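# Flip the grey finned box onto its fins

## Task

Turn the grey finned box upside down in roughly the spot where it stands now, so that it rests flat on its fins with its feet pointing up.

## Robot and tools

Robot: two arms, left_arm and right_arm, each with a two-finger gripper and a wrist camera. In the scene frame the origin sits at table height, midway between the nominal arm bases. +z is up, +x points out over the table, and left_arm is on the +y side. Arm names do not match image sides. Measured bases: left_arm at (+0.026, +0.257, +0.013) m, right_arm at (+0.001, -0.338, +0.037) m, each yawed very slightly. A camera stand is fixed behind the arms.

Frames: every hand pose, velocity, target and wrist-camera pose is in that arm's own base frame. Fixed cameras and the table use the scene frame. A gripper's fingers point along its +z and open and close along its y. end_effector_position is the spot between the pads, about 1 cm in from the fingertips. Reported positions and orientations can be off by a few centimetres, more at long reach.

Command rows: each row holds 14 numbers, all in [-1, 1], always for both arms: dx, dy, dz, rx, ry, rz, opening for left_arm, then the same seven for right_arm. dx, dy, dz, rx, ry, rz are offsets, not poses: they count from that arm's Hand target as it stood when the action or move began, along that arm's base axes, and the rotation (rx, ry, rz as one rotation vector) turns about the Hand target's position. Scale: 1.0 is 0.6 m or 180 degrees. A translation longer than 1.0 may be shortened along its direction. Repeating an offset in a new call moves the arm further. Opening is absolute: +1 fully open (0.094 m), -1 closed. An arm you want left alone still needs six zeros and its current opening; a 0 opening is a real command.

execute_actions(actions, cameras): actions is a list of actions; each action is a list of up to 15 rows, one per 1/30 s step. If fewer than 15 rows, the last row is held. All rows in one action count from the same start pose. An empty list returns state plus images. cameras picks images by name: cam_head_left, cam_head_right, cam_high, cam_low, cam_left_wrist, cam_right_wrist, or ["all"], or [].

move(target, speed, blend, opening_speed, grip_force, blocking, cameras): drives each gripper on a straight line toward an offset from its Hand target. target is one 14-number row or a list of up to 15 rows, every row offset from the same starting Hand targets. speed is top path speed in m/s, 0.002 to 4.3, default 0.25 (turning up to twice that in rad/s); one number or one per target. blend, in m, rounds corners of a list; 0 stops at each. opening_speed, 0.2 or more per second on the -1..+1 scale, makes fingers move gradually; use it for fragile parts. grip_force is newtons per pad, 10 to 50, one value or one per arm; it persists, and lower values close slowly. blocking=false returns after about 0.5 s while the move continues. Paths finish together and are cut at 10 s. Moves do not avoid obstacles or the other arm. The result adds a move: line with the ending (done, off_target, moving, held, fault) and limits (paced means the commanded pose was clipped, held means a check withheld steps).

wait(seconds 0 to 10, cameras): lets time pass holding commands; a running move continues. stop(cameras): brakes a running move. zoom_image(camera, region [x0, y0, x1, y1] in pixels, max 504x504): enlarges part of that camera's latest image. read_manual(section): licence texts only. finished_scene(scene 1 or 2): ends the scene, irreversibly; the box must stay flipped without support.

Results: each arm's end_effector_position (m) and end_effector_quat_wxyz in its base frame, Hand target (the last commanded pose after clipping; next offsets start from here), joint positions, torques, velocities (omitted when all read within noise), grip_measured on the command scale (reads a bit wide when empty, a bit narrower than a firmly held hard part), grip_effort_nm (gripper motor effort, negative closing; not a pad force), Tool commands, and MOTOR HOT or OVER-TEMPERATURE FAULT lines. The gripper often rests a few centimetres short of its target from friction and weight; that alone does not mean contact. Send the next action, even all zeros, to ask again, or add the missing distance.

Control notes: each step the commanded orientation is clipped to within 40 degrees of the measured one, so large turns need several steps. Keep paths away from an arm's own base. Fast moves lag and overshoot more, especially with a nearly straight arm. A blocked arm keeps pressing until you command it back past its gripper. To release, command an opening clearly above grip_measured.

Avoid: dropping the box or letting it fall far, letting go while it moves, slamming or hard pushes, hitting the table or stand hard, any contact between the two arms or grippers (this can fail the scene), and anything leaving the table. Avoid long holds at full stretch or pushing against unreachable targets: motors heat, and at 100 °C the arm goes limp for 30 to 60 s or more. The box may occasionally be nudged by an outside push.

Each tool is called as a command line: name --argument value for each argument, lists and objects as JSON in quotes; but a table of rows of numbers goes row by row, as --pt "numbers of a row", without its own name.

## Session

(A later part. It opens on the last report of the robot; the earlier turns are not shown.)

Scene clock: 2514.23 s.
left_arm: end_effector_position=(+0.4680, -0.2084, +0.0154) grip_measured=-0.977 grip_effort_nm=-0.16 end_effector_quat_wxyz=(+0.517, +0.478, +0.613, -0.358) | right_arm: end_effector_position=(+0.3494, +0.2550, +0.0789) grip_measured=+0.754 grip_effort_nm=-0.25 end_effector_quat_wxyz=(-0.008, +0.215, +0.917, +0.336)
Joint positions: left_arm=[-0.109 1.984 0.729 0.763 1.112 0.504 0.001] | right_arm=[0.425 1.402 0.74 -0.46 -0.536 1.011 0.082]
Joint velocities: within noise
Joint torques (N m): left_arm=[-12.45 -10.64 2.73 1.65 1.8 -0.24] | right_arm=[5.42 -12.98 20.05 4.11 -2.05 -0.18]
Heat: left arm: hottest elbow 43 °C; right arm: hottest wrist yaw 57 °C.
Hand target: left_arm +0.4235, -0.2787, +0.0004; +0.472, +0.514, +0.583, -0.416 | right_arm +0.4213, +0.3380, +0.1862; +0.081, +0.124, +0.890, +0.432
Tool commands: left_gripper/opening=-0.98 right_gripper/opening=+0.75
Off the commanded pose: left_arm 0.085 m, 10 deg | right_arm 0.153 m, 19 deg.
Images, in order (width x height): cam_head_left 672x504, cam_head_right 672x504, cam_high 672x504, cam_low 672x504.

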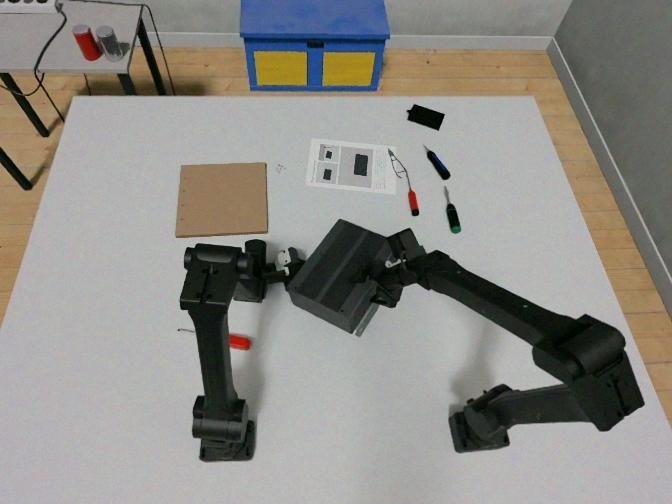

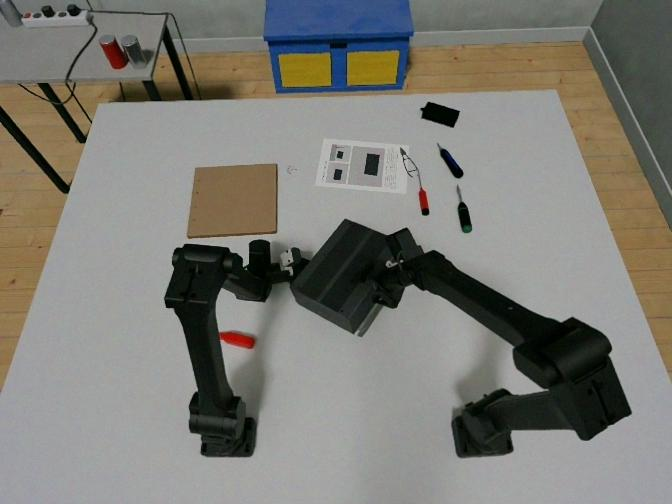

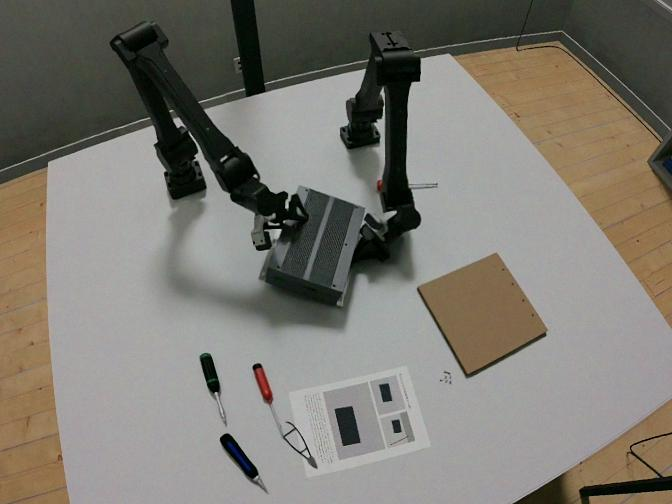

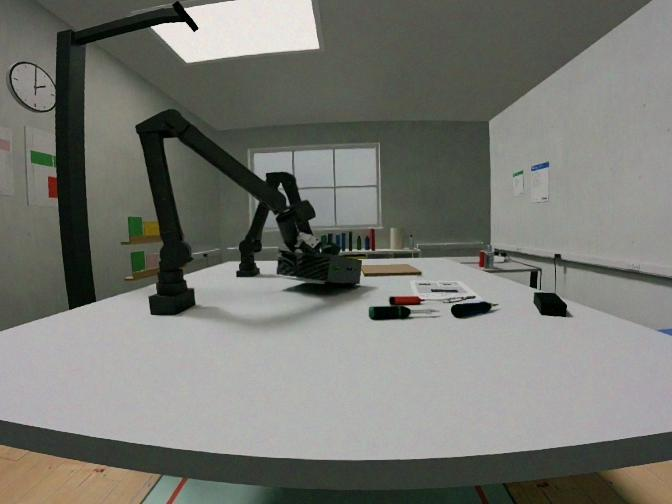

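zoom_image --camera "cam_low" --region '[250, 220, 400, 320]'

zoom_image --camera "cam_head_left" --region '[270, 200, 430, 350]'

zoom_image --camera "cam_high" --region '[230, 160, 430, 320]'

Scaled by 3.360.

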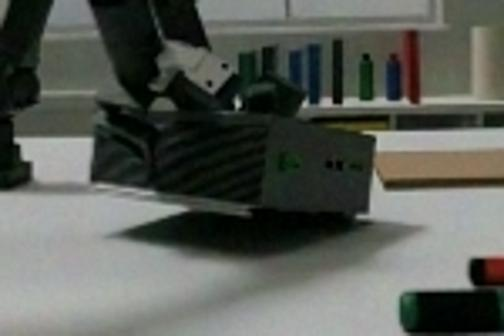

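Scaled by 3.150.

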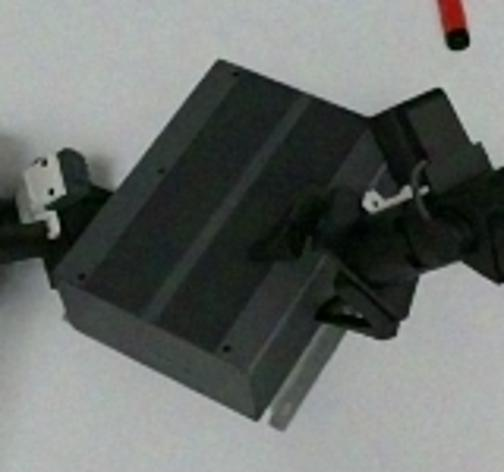

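Scaled by 2.520.

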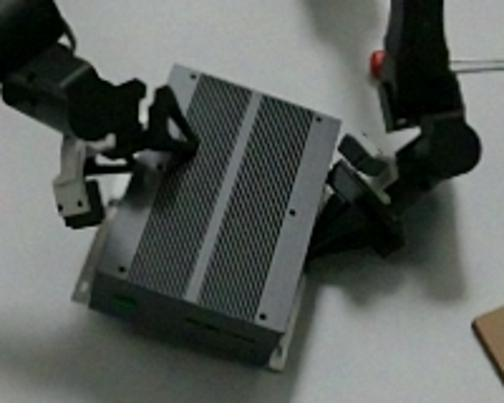

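move --pt "0.03 0.1 0 0 0 0 -0.98 -0.119 -0.13 -0.227 0 0 0 0.75" --speed 0.06 --cameras '["cam_low","cam_right_wrist","cam_head_left"]'

zoom_image --camera "cam_low" --region '[250, 220, 400, 320]'

Scene clock: 2546.60 s.
left_arm: end_effector_position=(+0.4598, -0.2042, +0.0109) grip_measured=-0.977 grip_effort_nm=-0.15 end_effector_quat_wxyz=(+0.492, +0.508, +0.588, -0.393) | right_arm: end_effector_position=(+0.3224, +0.2511, +0.0481) grip_measured=+0.752 grip_effort_nm=-0.09 end_effector_quat_wxyz=(+0.041, +0.153, +0.892, +0.422)
Joint positions: left_arm=[-0.085 1.984 0.778 0.533 1.232 0.683 0.001] | right_arm=[0.404 1.406 0.518 -0.041 -0.646 0.965 0.082]
Joint torques (N m): left_arm=[-3.31 -11.75 3.21 0.73 1.36 -0.03] | right_arm=[-0.85 -2.73 8.49 4.38 0.38 -0.6]
Heat: left arm: hottest elbow 42 °C; right arm: hottest elbow 63 °C.
Hand target: left_arm +0.4414, -0.2187, +0.0004; +0.472, +0.514, +0.583, -0.416 | right_arm +0.3499, +0.2600, +0.0500; +0.081, +0.124, +0.890, +0.432
Off the commanded pose: left_arm 0.026 m, 4 deg | right_arm 0.029 m, 6 deg.
move: off_target (left_arm, right_arm)
Images, in order (width x height): cam_head_left 672x504, cam_low 672x504, cam_right_wrist 672x504.

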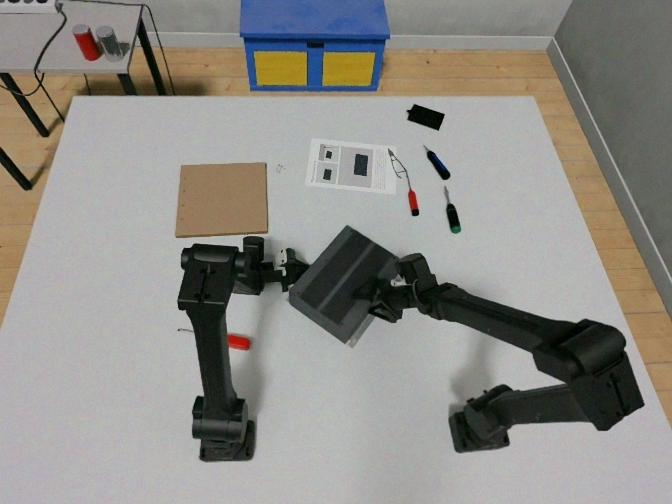

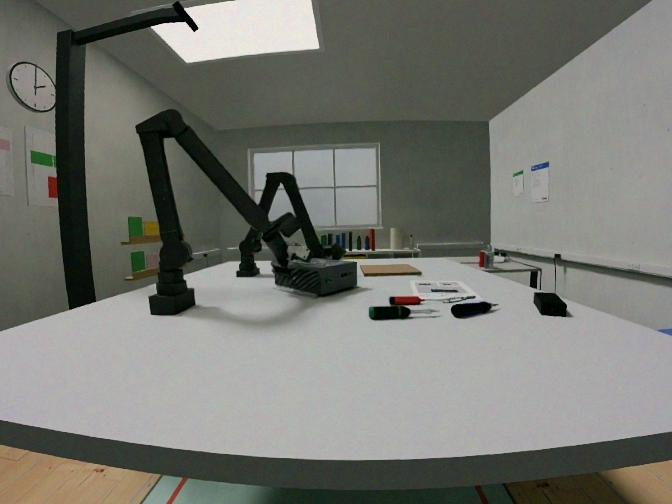

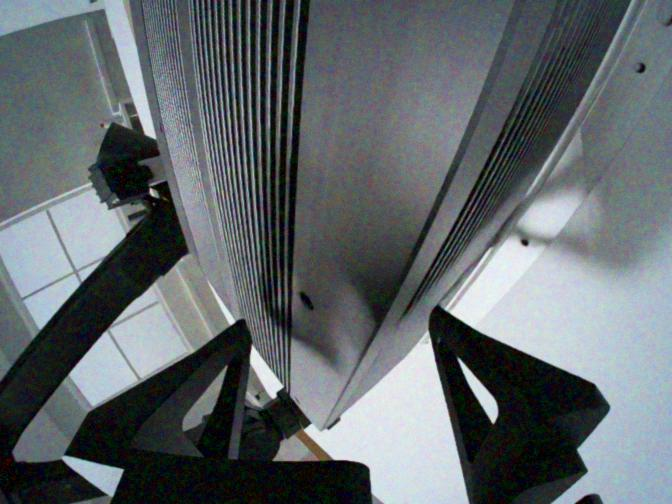

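Scaled by 3.360.

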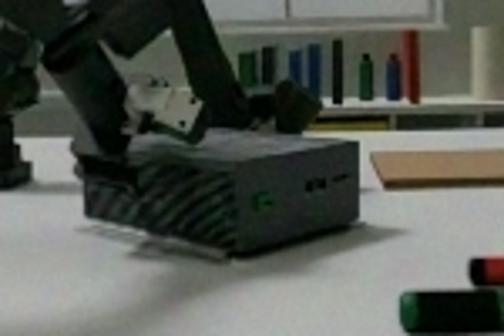

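move --pt "0 0.1 0.02 0 0 0 -0.98 -0.027 -0.1 0.083 0 0 0 0.75" --pt "-0.05 0.2 0.1 0 0 0 -0.98 0.083 -0.3 0.167 0 0 0 0.75" --speed 0.12 --blend '[0.02,0]' --cameras '["all"]'

Scene clock: 2586.07 s.
left_arm: end_effector_position=(+0.4022, -0.1035, +0.0652) grip_measured=-0.977 grip_effort_nm=-0.15 end_effector_quat_wxyz=(+0.471, +0.514, +0.582, -0.418) | right_arm: end_effector_position=(+0.3830, +0.0863, +0.1376) grip_measured=+0.752 grip_effort_nm=-0.09 end_effector_quat_wxyz=(+0.065, +0.129, +0.891, +0.431)
Joint positions: left_arm=[0.171 1.814 0.873 -0.86 1.358 1.803 0.001] | right_arm=[-0.127 1.346 0.805 -0.822 -0.884 0.258 0.082]
Joint torques (N m): left_arm=[-0.09 -9.23 7.04 -0.12 0.61 -0.07] | right_arm=[-1.73 -6.59 10.41 0.72 -0.77 -0.25]
Heat: left arm: hottest elbow 41 °C; right arm: hottest elbow 49 °C.
Hand target: left_arm +0.4115, -0.0987, +0.0604; +0.472, +0.514, +0.583, -0.416 | right_arm +0.3996, +0.0801, +0.1502; +0.081, +0.124, +0.890, +0.432
Off the commanded pose: left_arm 0.011 m, 0 deg | right_arm 0.022 m, 2 deg.
move: off_target (left_arm, right_arm)

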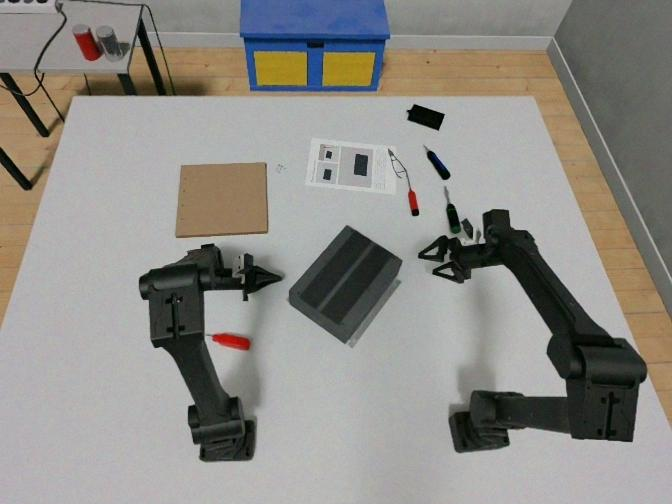

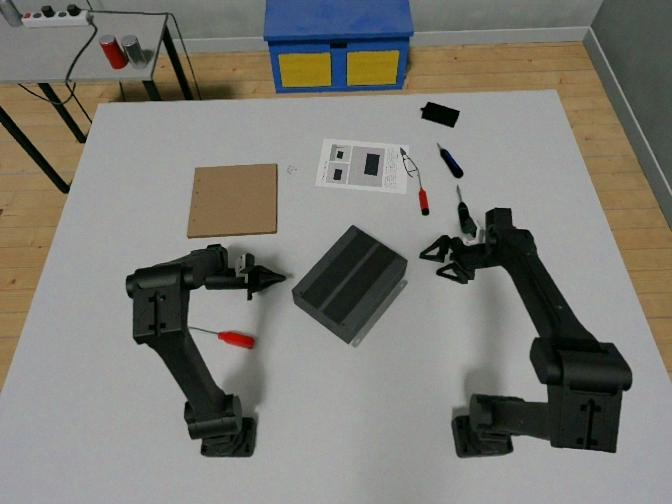

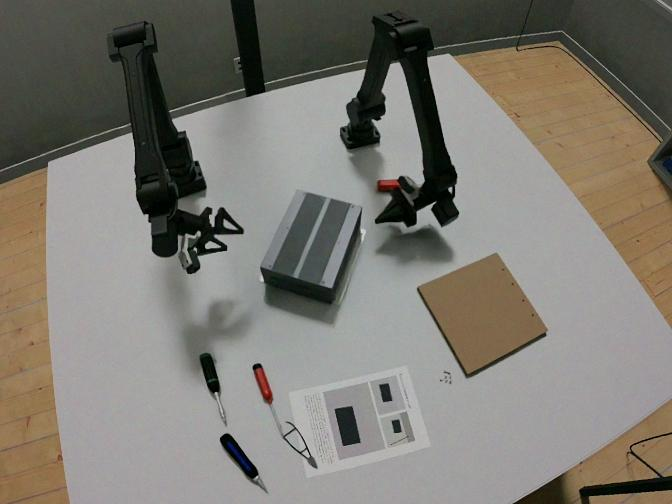

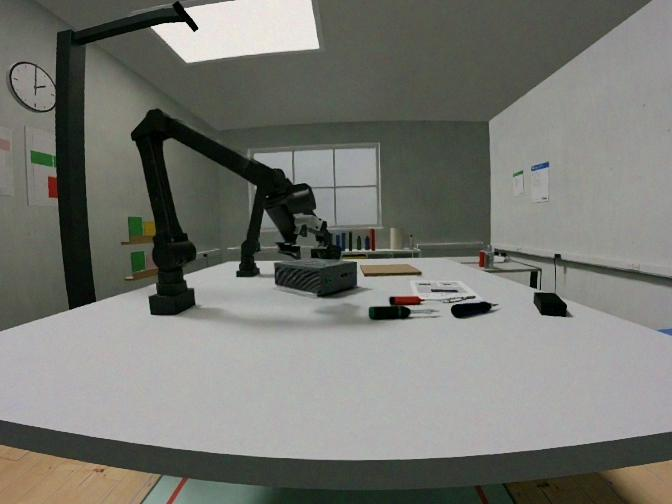

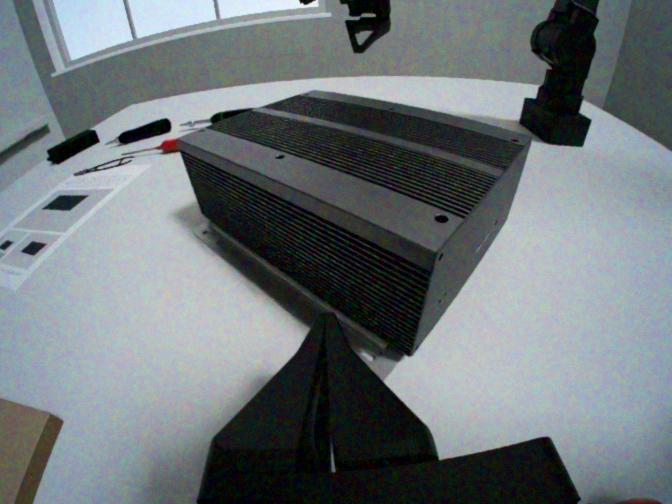

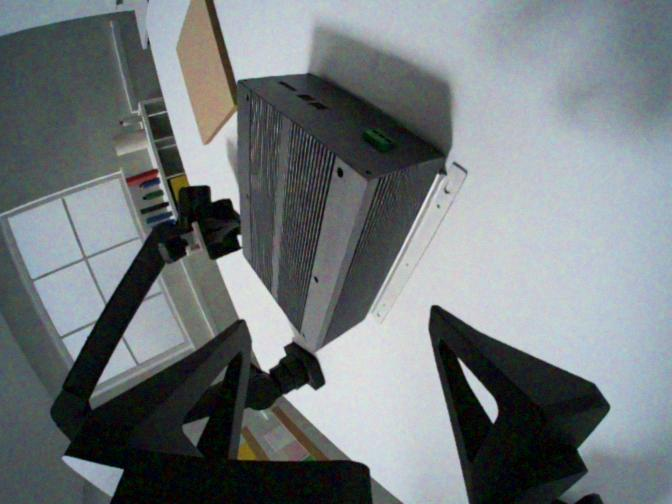

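move --pt "0 0 0.1 0 0 0 -0.98 0.015 0.0 -0.05 0.121 -0.0421 -0.0803 -0.98" --pt "0 0 0.1 0 0 0 -0.98 0.015 0.022 -0.21 0.121 -0.0421 -0.0803 -0.98" --speed 0.15 --blend '[0.02,0]' --cameras '["cam_head_left","cam_right_wrist"]'

Scene clock: 2658.57 s.
left_arm: end_effector_position=(+0.3998, -0.1039, +0.1080) grip_measured=-0.977 grip_effort_nm=-0.15 end_effector_quat_wxyz=(+0.460, +0.503, +0.591, -0.432) | right_arm: end_effector_position=(+0.4101, +0.0875, +0.0270) grip_measured=-0.974 grip_effort_nm=-0.33 end_effector_quat_wxyz=(+0.172, +0.220, +0.762, +0.584)
Joint positions: left_arm=[0.171 1.724 0.902 -1.028 1.358 1.808 0.001] | right_arm=[-0.166 1.794 0.464 0.73 -1.095 1.019 0.001]
Joint torques (N m): left_arm=[-0.09 -12.16 7.94 -0.17 0.61 -0.05] | right_arm=[1.03 -8.59 2.65 2.44 -0.21 -0.06]
Heat: left arm: hottest elbow 43 °C; right arm: hottest elbow 43 °C.
Hand target: left_arm +0.4115, -0.0987, +0.1205; +0.472, +0.514, +0.583, -0.416 | right_arm +0.4086, +0.0932, +0.0241; +0.168, +0.219, +0.763, +0.585
Off the commanded pose: left_arm 0.018 m, 3 deg | right_arm 0.007 m, 1 deg.
move: off_target (left_arm)
Images, in order (width x height): cam_head_left 672x504, cam_right_wrist 672x504.

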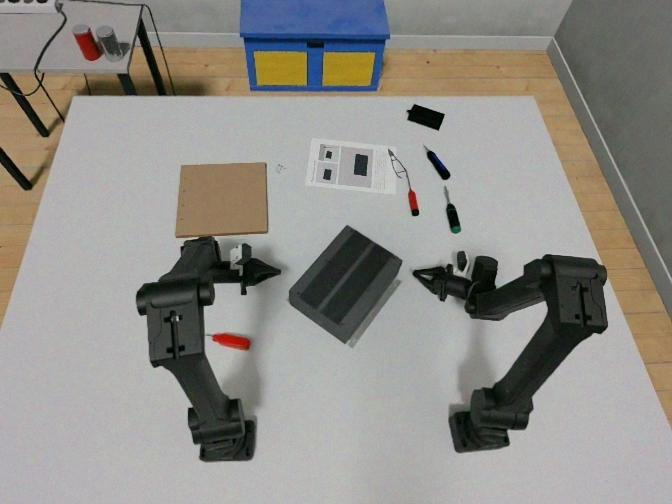

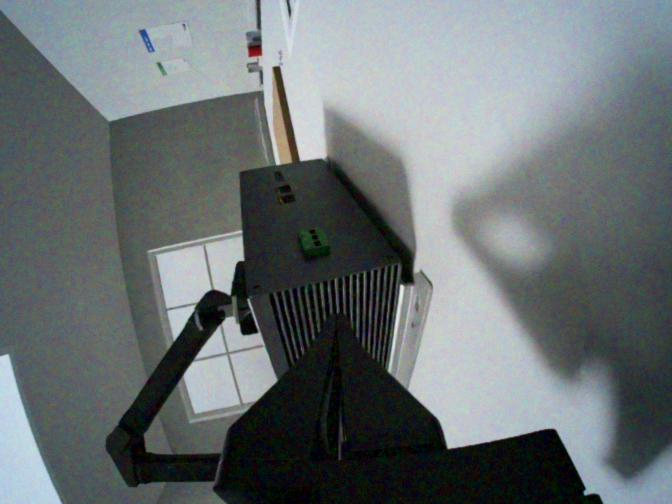

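move --pt "0 0 0 0 0 0 -0.98 0.12 0.11 0 0 0 0 -0.98" --speed 0.08 --cameras '["cam_head_left","cam_right_wrist"]'

Scene clock: 2664.27 s.
left_arm: end_effector_position=(+0.3998, -0.1039, +0.1080) grip_measured=-0.977 grip_effort_nm=-0.16 end_effector_quat_wxyz=(+0.460, +0.503, +0.591, -0.432) | right_arm: end_effector_position=(+0.4765, +0.1452, +0.0229) grip_measured=-0.974 grip_effort_nm=-0.33 end_effector_quat_wxyz=(+0.171, +0.233, +0.762, +0.579)
Joint positions: left_arm=[0.171 1.724 0.902 -1.028 1.358 1.808 0.001] | right_arm=[0.015 1.892 0.619 0.81 -0.92 1.203 0.001]
Joint torques (N m): left_arm=[-0.03 -12.28 7.95 -0.21 0.6 -0.06] | right_arm=[1.67 -10.34 4.66 2.56 -0.36 -0.06]
Heat: left arm: hottest elbow 43 °C; right arm: hottest elbow 42 °C.
Hand target: left_arm +0.4115, -0.0987, +0.1205; +0.472, +0.514, +0.583, -0.416 | right_arm +0.4808, +0.1592, +0.0243; +0.168, +0.219, +0.763, +0.585
Off the commanded pose: left_arm 0.018 m, 3 deg | right_arm 0.015 m, 2 deg.
move: off_target (left_arm, right_arm)
Images, in order (width x height): cam_head_left 672x504, cam_right_wrist 672x504.

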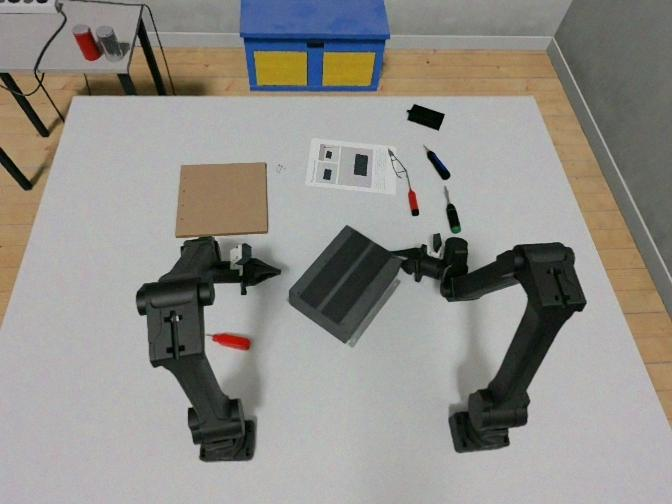

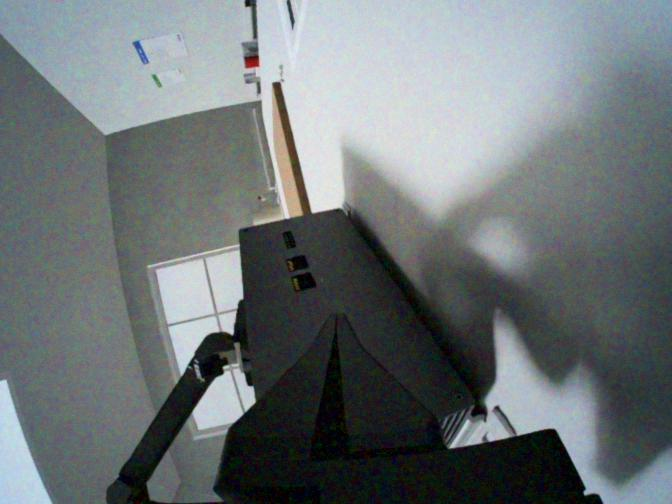

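move --pt "0 0 0 0 0 0 -0.98 -0.1 -0.12 0 0 0 0 -0.98" --pt "0 0 0 0 0 0 -0.98 -0.22 -0.12 0 0 0 0 -0.98" --pt "0 0 0 0 0 0 -0.98 -0.15 -0.0 0 0 0 0 -0.98" --speed 0.12 --blend '[0.02,0.02,0]' --cameras '["cam_head_left","cam_right_wrist"]'

Scene clock: 2674.37 s.
left_arm: end_effector_position=(+0.3998, -0.1039, +0.1080) grip_measured=-0.977 grip_effort_nm=-0.16 end_effector_quat_wxyz=(+0.460, +0.503, +0.591, -0.432) | right_arm: end_effector_position=(+0.3844, +0.1536, +0.0223) grip_measured=-0.974 grip_effort_nm=-0.33 end_effector_quat_wxyz=(+0.165, +0.226, +0.764, +0.581)
Joint positions: left_arm=[0.171 1.724 0.902 -1.028 1.358 1.808 0.001] | right_arm=[0.042 1.818 0.374 0.985 -0.913 1.21 0.001]
Joint torques (N m): left_arm=[-0.21 -12.04 7.94 -0.23 0.61 -0.07] | right_arm=[0.91 -7.82 3.32 2.39 -0.11 -0.06]
Heat: left arm: hottest elbow 44 °C; right arm: hottest elbow 41 °C.
Hand target: left_arm +0.4115, -0.0987, +0.1205; +0.472, +0.514, +0.583, -0.416 | right_arm +0.3907, +0.1592, +0.0242; +0.168, +0.219, +0.763, +0.585
Off the commanded pose: left_arm 0.018 m, 3 deg | right_arm 0.009 m, 1 deg.
move: off_target (left_arm)
Images, in order (width x height): cam_head_left 672x504, cam_right_wrist 672x504.

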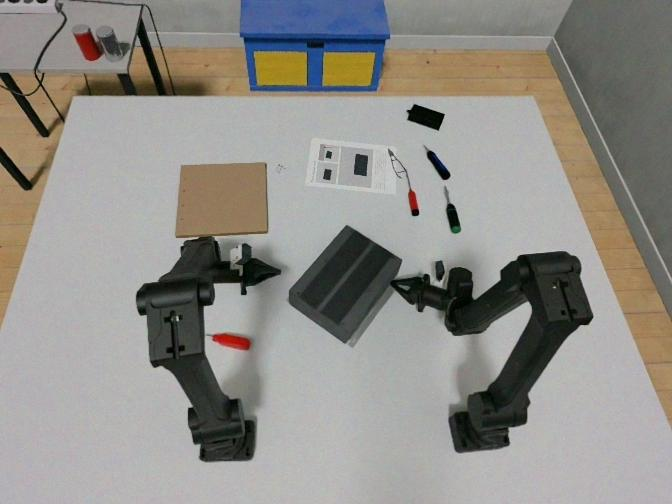

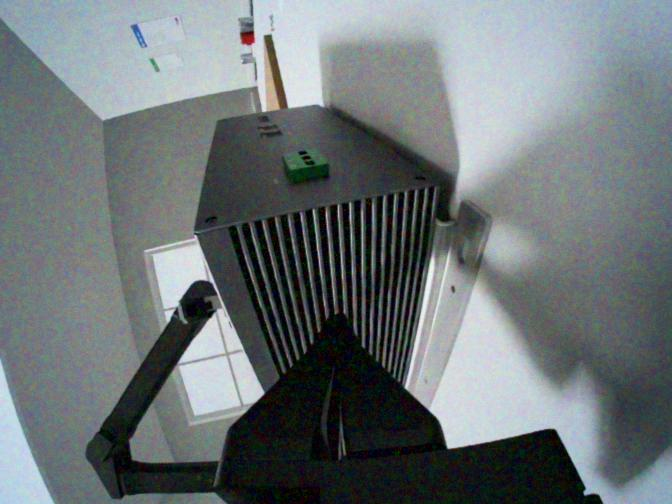

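move --pt "0 0 0 0 0 0 -0.98 0.1 0.16 0 0 0 0 -0.98" --speed 0.08 --cameras '["cam_head_left","cam_right_wrist"]'

Scene clock: 2681.50 s.
left_arm: end_effector_position=(+0.3998, -0.1039, +0.1080) grip_measured=-0.977 grip_effort_nm=-0.16 end_effector_quat_wxyz=(+0.460, +0.503, +0.591, -0.432) | right_arm: end_effector_position=(+0.4454, +0.2306, +0.0212) grip_measured=-0.974 grip_effort_nm=-0.33 end_effector_quat_wxyz=(+0.178, +0.237, +0.762, +0.576)
Joint positions: left_arm=[0.171 1.724 0.902 -1.028 1.358 1.808 0.001] | right_arm=[0.26 1.898 0.553 0.987 -0.676 1.342 0.001]
Joint torques (N m): left_arm=[-0.09 -12.28 7.94 -0.23 0.61 -0.05] | right_arm=[2.84 -9.99 6.02 1.73 -0.35 0.01]
Heat: left arm: hottest elbow 44 °C; right arm: hottest elbow 40 °C.
Hand target: left_arm +0.4115, -0.0987, +0.1205; +0.472, +0.514, +0.583, -0.416 | right_arm +0.4506, +0.2552, +0.0242; +0.168, +0.219, +0.763, +0.585
Off the commanded pose: left_arm 0.018 m, 3 deg | right_arm 0.025 m, 3 deg.
move: off_target (left_arm, right_arm)
Images, in order (width x height): cam_head_left 672x504, cam_right_wrist 672x504.

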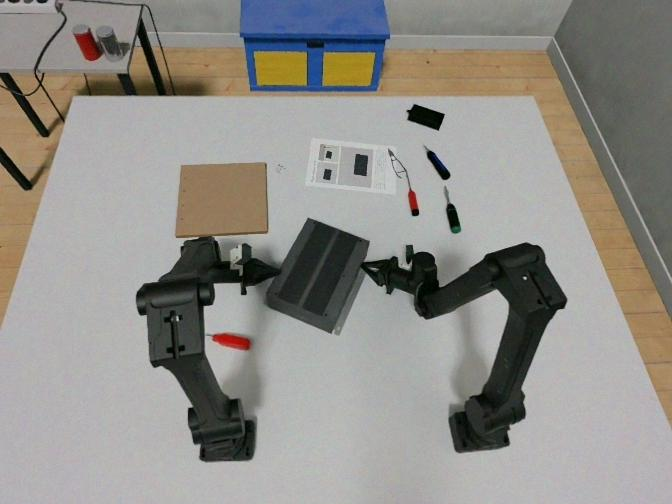

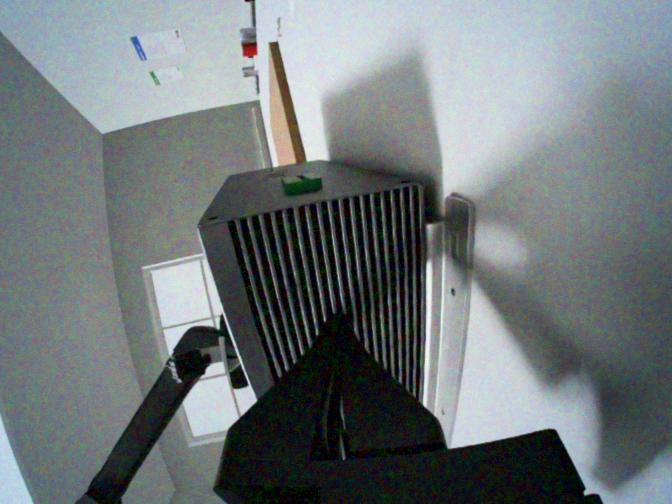

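move --pt "-0.05 0.1 0 0 0 0 -0.98 -0.02 -0.08 0 0 0 0 -0.98" --pt "-0.05 0.1 -0.12 0 0 0 -0.98 -0.02 -0.2 0.02 0 0 0 -0.98" --pt "-0.05 -0.1 -0.12 0 0 0 -0.98 -0.02 -0.2 0.02 0 0 0 -0.98" --speed 0.12 --blend '[0.02,0.02,0]' --cameras '["cam_head_left","cam_left_wrist"]'

Scene clock: 2707.67 s.
left_arm: end_effector_position=(+0.3893, -0.1449, +0.0470) grip_measured=-0.977 grip_effort_nm=-0.15 end_effector_quat_wxyz=(+0.479, +0.507, +0.589, -0.409) | right_arm: end_effector_position=(+0.4352, +0.1411, +0.0306) grip_measured=-0.974 grip_effort_nm=-0.33 end_effector_quat_wxyz=(+0.159, +0.220, +0.764, +0.585)
Joint positions: left_arm=[0.065 1.758 0.668 -0.088 1.345 1.172 0.001] | right_arm=[-0.005 1.824 0.519 0.815 -0.974 1.171 0.001]
Joint torques (N m): left_arm=[-3.66 -10.87 3.67 1.5 0.61 -0.32] | right_arm=[-1.73 -11.34 3.37 1.69 -0.48 -0.22]
Heat: left arm: hottest elbow 44 °C; right arm: hottest elbow 38 °C.
Hand target: left_arm +0.3815, -0.1587, +0.0484; +0.472, +0.514, +0.583, -0.416 | right_arm +0.4386, +0.1353, +0.0363; +0.168, +0.218, +0.763, +0.585
Off the commanded pose: left_arm 0.016 m, 2 deg | right_arm 0.009 m, 1 deg.
move: off_target (left_arm)
Images, in order (width x height): cam_head_left 672x504, cam_left_wrist 672x504.

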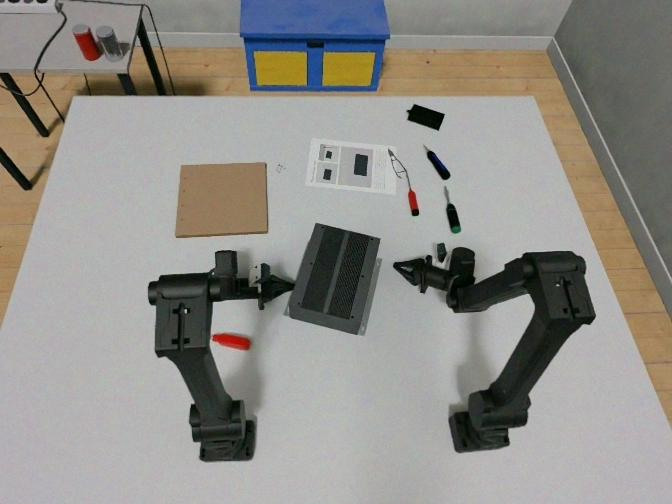

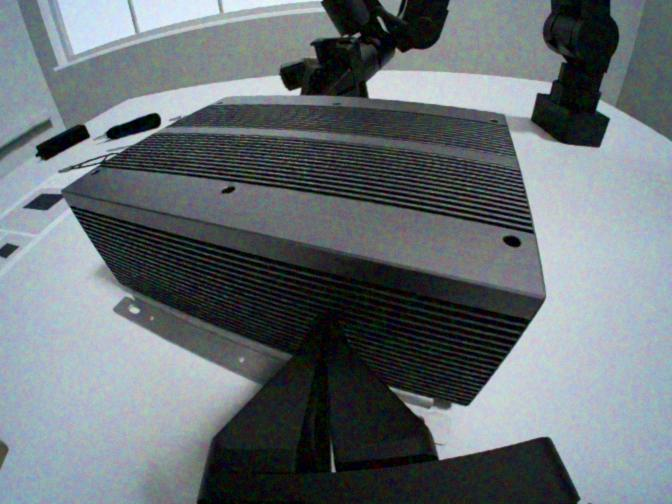

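move --pt "-0.01 -0.06 0 0 0 0 -0.98 0 0 0 0 0 0 -0.98" --speed 0.1 --cameras '["cam_head_left","cam_left_wrist"]'

Scene clock: 2717.07 s.
left_arm: end_effector_position=(+0.3821, -0.1804, +0.0463) grip_measured=-0.977 grip_effort_nm=-0.15 end_effector_quat_wxyz=(+0.476, +0.505, +0.595, -0.405) | right_arm: end_effector_position=(+0.4352, +0.1411, +0.0306) grip_measured=-0.974 grip_effort_nm=-0.33 end_effector_quat_wxyz=(+0.159, +0.220, +0.764, +0.585)
Joint positions: left_arm=[-0.035 1.749 0.584 0.311 1.278 0.832 0.001] | right_arm=[-0.005 1.824 0.519 0.815 -0.974 1.171 0.001]
Joint torques (N m): left_arm=[-3.9 -9.7 4.11 2.19 0.92 -0.29] | right_arm=[-2.14 -11.28 3.29 1.7 -0.45 -0.2]
Heat: left arm: hottest elbow 44 °C; right arm: hottest elbow 37 °C.
Hand target: left_arm +0.3755, -0.1947, +0.0485; +0.472, +0.514, +0.583, -0.416 | right_arm +0.4386, +0.1353, +0.0363; +0.168, +0.218, +0.763, +0.585
Off the commanded pose: left_arm 0.016 m, 2 deg | right_arm 0.009 m, 1 deg.
move: off_target (left_arm)
Images, in order (width x height): cam_head_left 672x504, cam_left_wrist 672x504.

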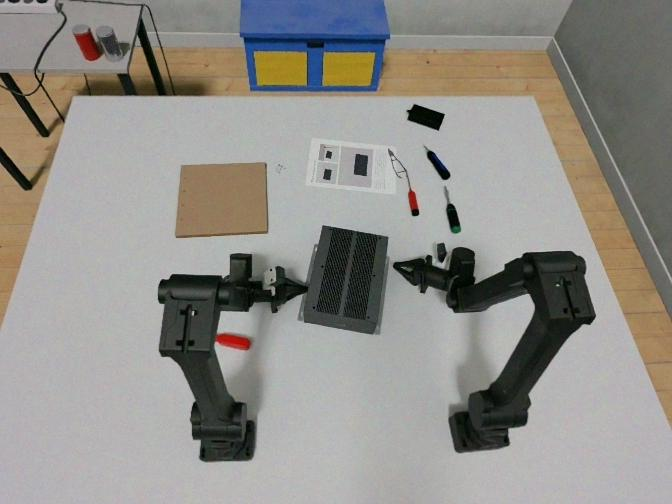

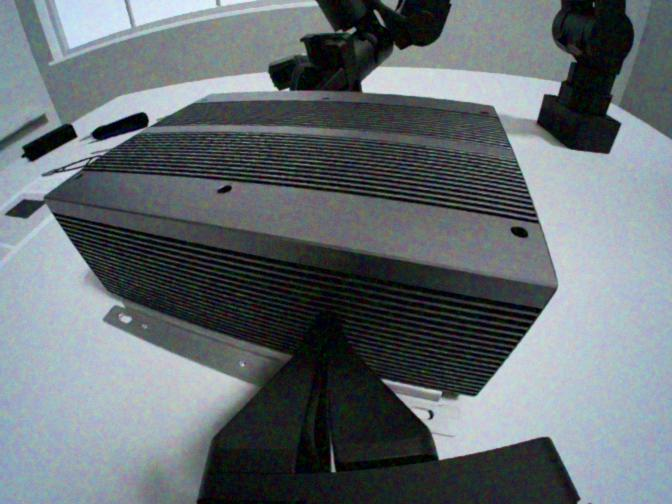

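move --pt "0 0.05 0 0 0 0 -0.98 0.05 0 0 0 0 0.12 -0.98" --pt "0 0.05 0 0 0 0 -0.98 0.06 0.14 -0.01 0 0 0.12 -0.98" --speed 0.1 --blend '[0.02,0]' --cameras '["cam_head_left","cam_right_wrist"]'

Scene clock: 2729.47 s.
left_arm: end_effector_position=(+0.3647, -0.1636, +0.0386) grip_measured=-0.977 grip_effort_nm=-0.15 end_effector_quat_wxyz=(+0.461, +0.503, +0.594, -0.425) | right_arm: end_effector_position=(+0.4826, +0.1897, +0.0306) grip_measured=-0.974 grip_effort_nm=-0.33 end_effector_quat_wxyz=(+0.071, +0.096, +0.790, +0.601)
Joint positions: left_arm=[0.016 1.749 0.597 0.038 1.331 1.061 0.001] | right_arm=[0.061 1.907 0.824 0.328 -1.169 0.861 0.001]
Joint torques (N m): left_arm=[-1.08 -10.75 6.05 0.85 0.81 -0.06] | right_arm=[4.66 -12.1 4.93 2.36 -0.73 0]
Heat: left arm: hottest elbow 43 °C; right arm: hottest elbow 36 °C.
Hand target: left_arm +0.3755, -0.1647, +0.0485; +0.472, +0.514, +0.583, -0.416 | right_arm +0.4747, +0.2192, +0.0303; +0.055, +0.072, +0.790, +0.606
Off the commanded pose: left_arm 0.015 m, 2 deg | right_arm 0.031 m, 3 deg.
move: off_target (left_arm, right_arm)
Images, in order (width x height): cam_head_left 672x504, cam_right_wrist 672x504.

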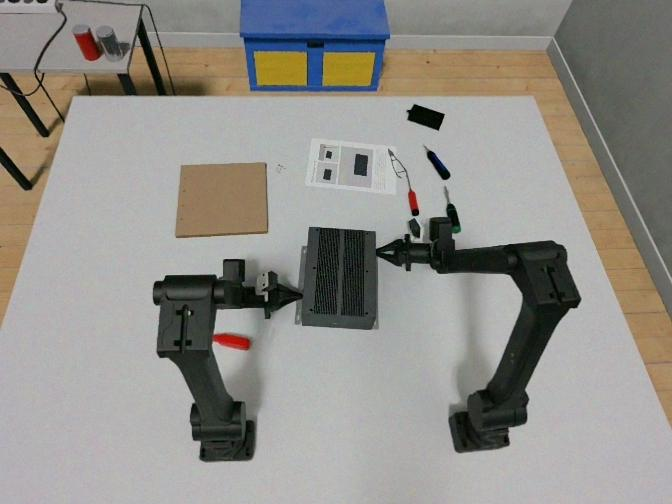

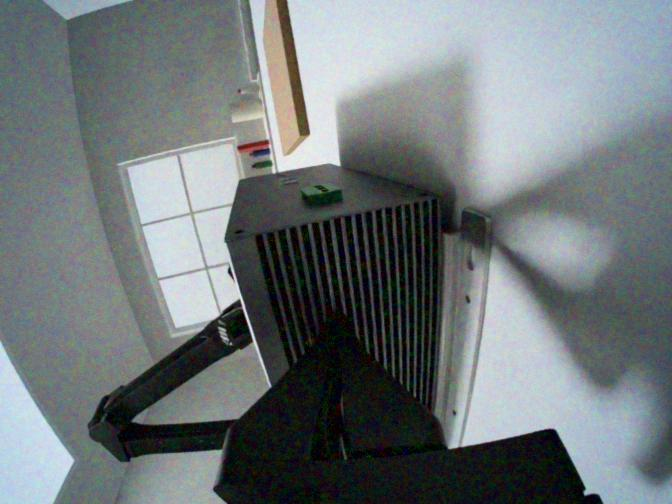

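move --pt "0 0.1 0.02 0 0 0 -0.98 -0.03 -0.18 0.04 0 0 0 -0.98" --pt "0.056 0.08 -0.06 0 0 0 1 -0.101 -0.124 -0.022 -0.0275 0.0033 0.0367 0.708" --speed 0.15 --blend '[0.02,0]' --cameras '["cam_head_left","cam_left_wrist","cam_right_wrist"]'

Scene clock: 2809.57 s.
left_arm: end_effector_position=(+0.4033, -0.1142, +0.0181) grip_measured=+0.996 grip_effort_nm=0.16 end_effector_quat_wxyz=(+0.475, +0.510, +0.586, -0.414) | right_arm: end_effector_position=(+0.4048, +0.1411, +0.0166) grip_measured=+0.706 grip_effort_nm=0.08 end_effector_quat_wxyz=(+0.017, +0.037, +0.817, +0.575)
Joint positions: left_arm=[0.144 1.903 0.813 -0.512 1.364 1.601 0.094] | right_arm=[-0.055 1.849 0.824 -0.493 -1.225 0.073 0.08]
Joint torques (N m): left_arm=[-1.55 -9.76 5.93 0.17 0.69 -0.07] | right_arm=[0.21 -11.28 6.12 0.34 -0.6 -0.23]
Heat: left arm: hottest elbow 42 °C; right arm: hottest elbow 35 °C.
Hand target: left_arm +0.4091, -0.1167, +0.0124; +0.472, +0.514, +0.583, -0.416 | right_arm +0.4141, +0.1448, +0.0171; +0.019, +0.027, +0.819, +0.574
Off the commanded pose: left_arm 0.008 m, 1 deg | right_arm 0.010 m, 1 deg.
move: done
Images, in order (width x height): cam_head_left 672x504, cam_left_wrist 672x504, cam_right_wrist 672x504.

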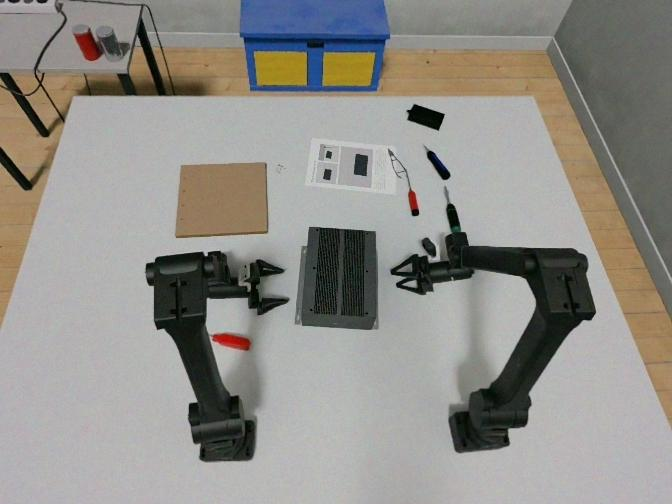

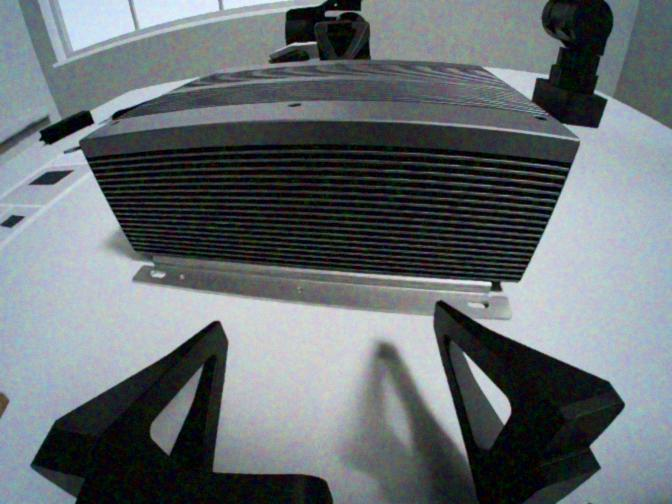

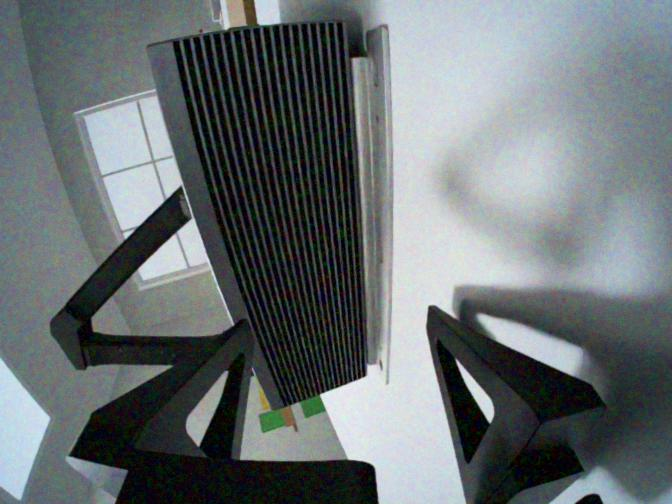

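move --pt "0.02 -0.07 -0.012 0 0 0 1 -0.008 0.057 -0.0135 0 0 0 0.708" --speed 0.06 --cameras '["cam_left_wrist","cam_right_wrist"]'

Scene clock: 2835.10 s.
left_arm: end_effector_position=(+0.4255, -0.1553, +0.0153) grip_measured=+0.997 grip_effort_nm=0.16 end_effector_quat_wxyz=(+0.480, +0.520, +0.576, -0.409) | right_arm: end_effector_position=(+0.4112, +0.1737, +0.0127) grip_measured=+0.706 grip_effort_nm=0.08 end_effector_quat_wxyz=(+0.024, +0.029, +0.818, +0.574)
Joint positions: left_arm=[0.035 1.911 0.773 -0.003 1.343 1.158 0.094] | right_arm=[0.027 1.849 0.79 -0.23 -1.21 0.294 0.08]
Joint torques (N m): left_arm=[-1.49 -10.17 3.88 1.69 0.58 -0.32] | right_arm=[0.15 -11.75 4.03 1.39 -0.54 -0.02]
Heat: left arm: hottest elbow 42 °C; right arm: hottest elbow 36 °C.
Hand target: left_arm +0.4211, -0.1588, +0.0053; +0.472, +0.514, +0.583, -0.416 | right_arm +0.4092, +0.1790, +0.0090; +0.019, +0.027, +0.819, +0.573
Off the commanded pose: left_arm 0.012 m, 2 deg | right_arm 0.007 m, 1 deg.
move: off_target (left_arm)
Images, in order (width x height): cam_left_wrist 672x504, cam_right_wrist 672x504.

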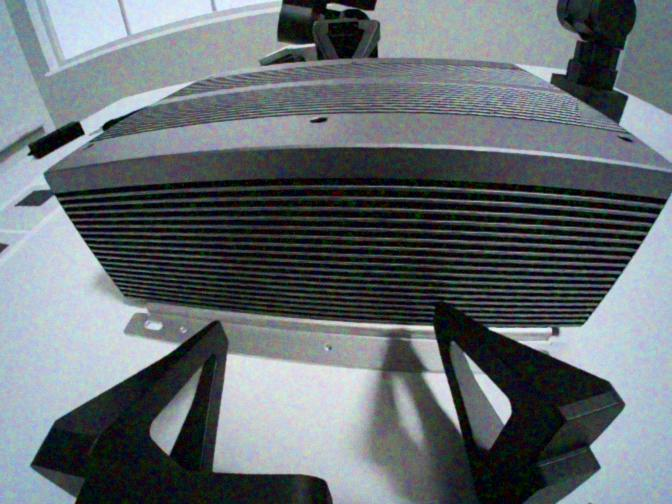

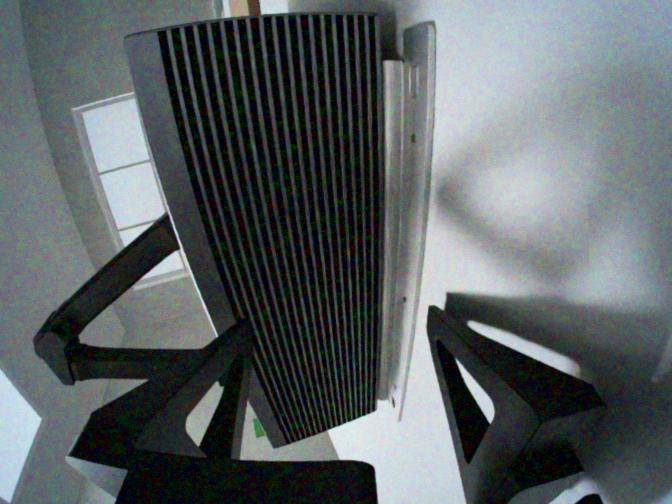

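move --pt "-0.023 -0.0715 0 0 0 -0.032 1 -0.03 0.07 0 0 0 0.032 0.708" --speed 0.05

move --pt "-0.037 -0.066 0 0 0 -0.032 1 -0.04 0.063 0.012 0 0 0.032 0.708" --speed 0.05 --cameras '["cam_left_wrist","cam_right_wrist"]'

Scene clock: 2849.77 s.
left_arm: end_effector_position=(+0.4235, -0.1609, +0.0151) grip_measured=+0.997 grip_effort_nm=0.16 end_effector_quat_wxyz=(+0.477, +0.524, +0.573, -0.412) | right_arm: end_effector_position=(+0.4049, +0.1861, +0.0113) grip_measured=+0.706 grip_effort_nm=0.08 end_effector_quat_wxyz=(+0.014, +0.019, +0.820, +0.573)
Joint positions: left_arm=[0.021 1.911 0.773 -0.003 1.342 1.158 0.094] | right_arm=[0.059 1.85 0.788 -0.23 -1.205 0.297 0.08]
Joint torques (N m): left_arm=[-8.7 -10.23 4.33 1.17 0.65 -0.26] | right_arm=[6.18 -11.4 4.48 1.28 -0.83 -0.11]
Heat: left arm: hottest elbow 42 °C; right arm: hottest elbow 35 °C.
Hand target: left_arm +0.4073, -0.2017, +0.0053; +0.451, +0.543, +0.556, -0.439 | right_arm +0.3913, +0.2211, +0.0089; -0.010, -0.014, +0.819, +0.574
Off the commanded pose: left_arm 0.045 m, 5 deg | right_arm 0.038 m, 5 deg.
move: off_target (left_arm, right_arm)

Scene clock: 2851.27 s.
left_arm: end_effector_position=(+0.4137, -0.1679, +0.0133) grip_measured=+0.997 grip_effort_nm=0.16 end_effector_quat_wxyz=(+0.469, +0.531, +0.567, -0.421) | right_arm: end_effector_position=(+0.4021, +0.1851, +0.0116) grip_measured=+0.706 grip_effort_nm=0.08 end_effector_quat_wxyz=(+0.008, +0.022, +0.824, +0.566)
Joint positions: left_arm=[0.005 1.911 0.773 -0.068 1.348 1.218 0.094] | right_arm=[0.059 1.841 0.789 -0.266 -1.192 0.285 0.08]
Joint torques (N m): left_arm=[-14.45 -10.64 4.15 0.81 0.69 -0.16] | right_arm=[12.51 -11.81 4.12 0.18 -1.59 -0.5]
Heat: left arm: hottest elbow 42 °C; right arm: hottest elbow 35 °C.
Hand target: left_arm +0.3852, -0.2412, +0.0053; +0.428, +0.570, +0.528, -0.461 | right_arm +0.3674, +0.2588, +0.0162; -0.038, -0.055, +0.817, +0.572
Off the commanded pose: left_arm 0.079 m, 9 deg | right_arm 0.082 m, 10 deg.
move: off_target (left_arm, right_arm)
Images, in order (width x height): cam_left_wrist 672x504, cam_right_wrist 672x504.

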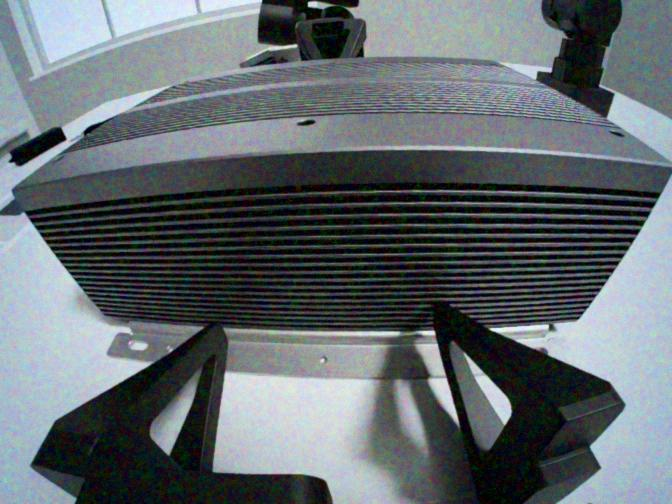

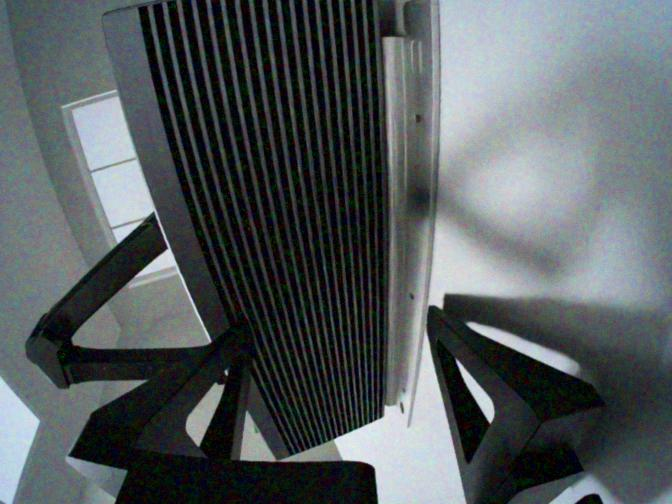

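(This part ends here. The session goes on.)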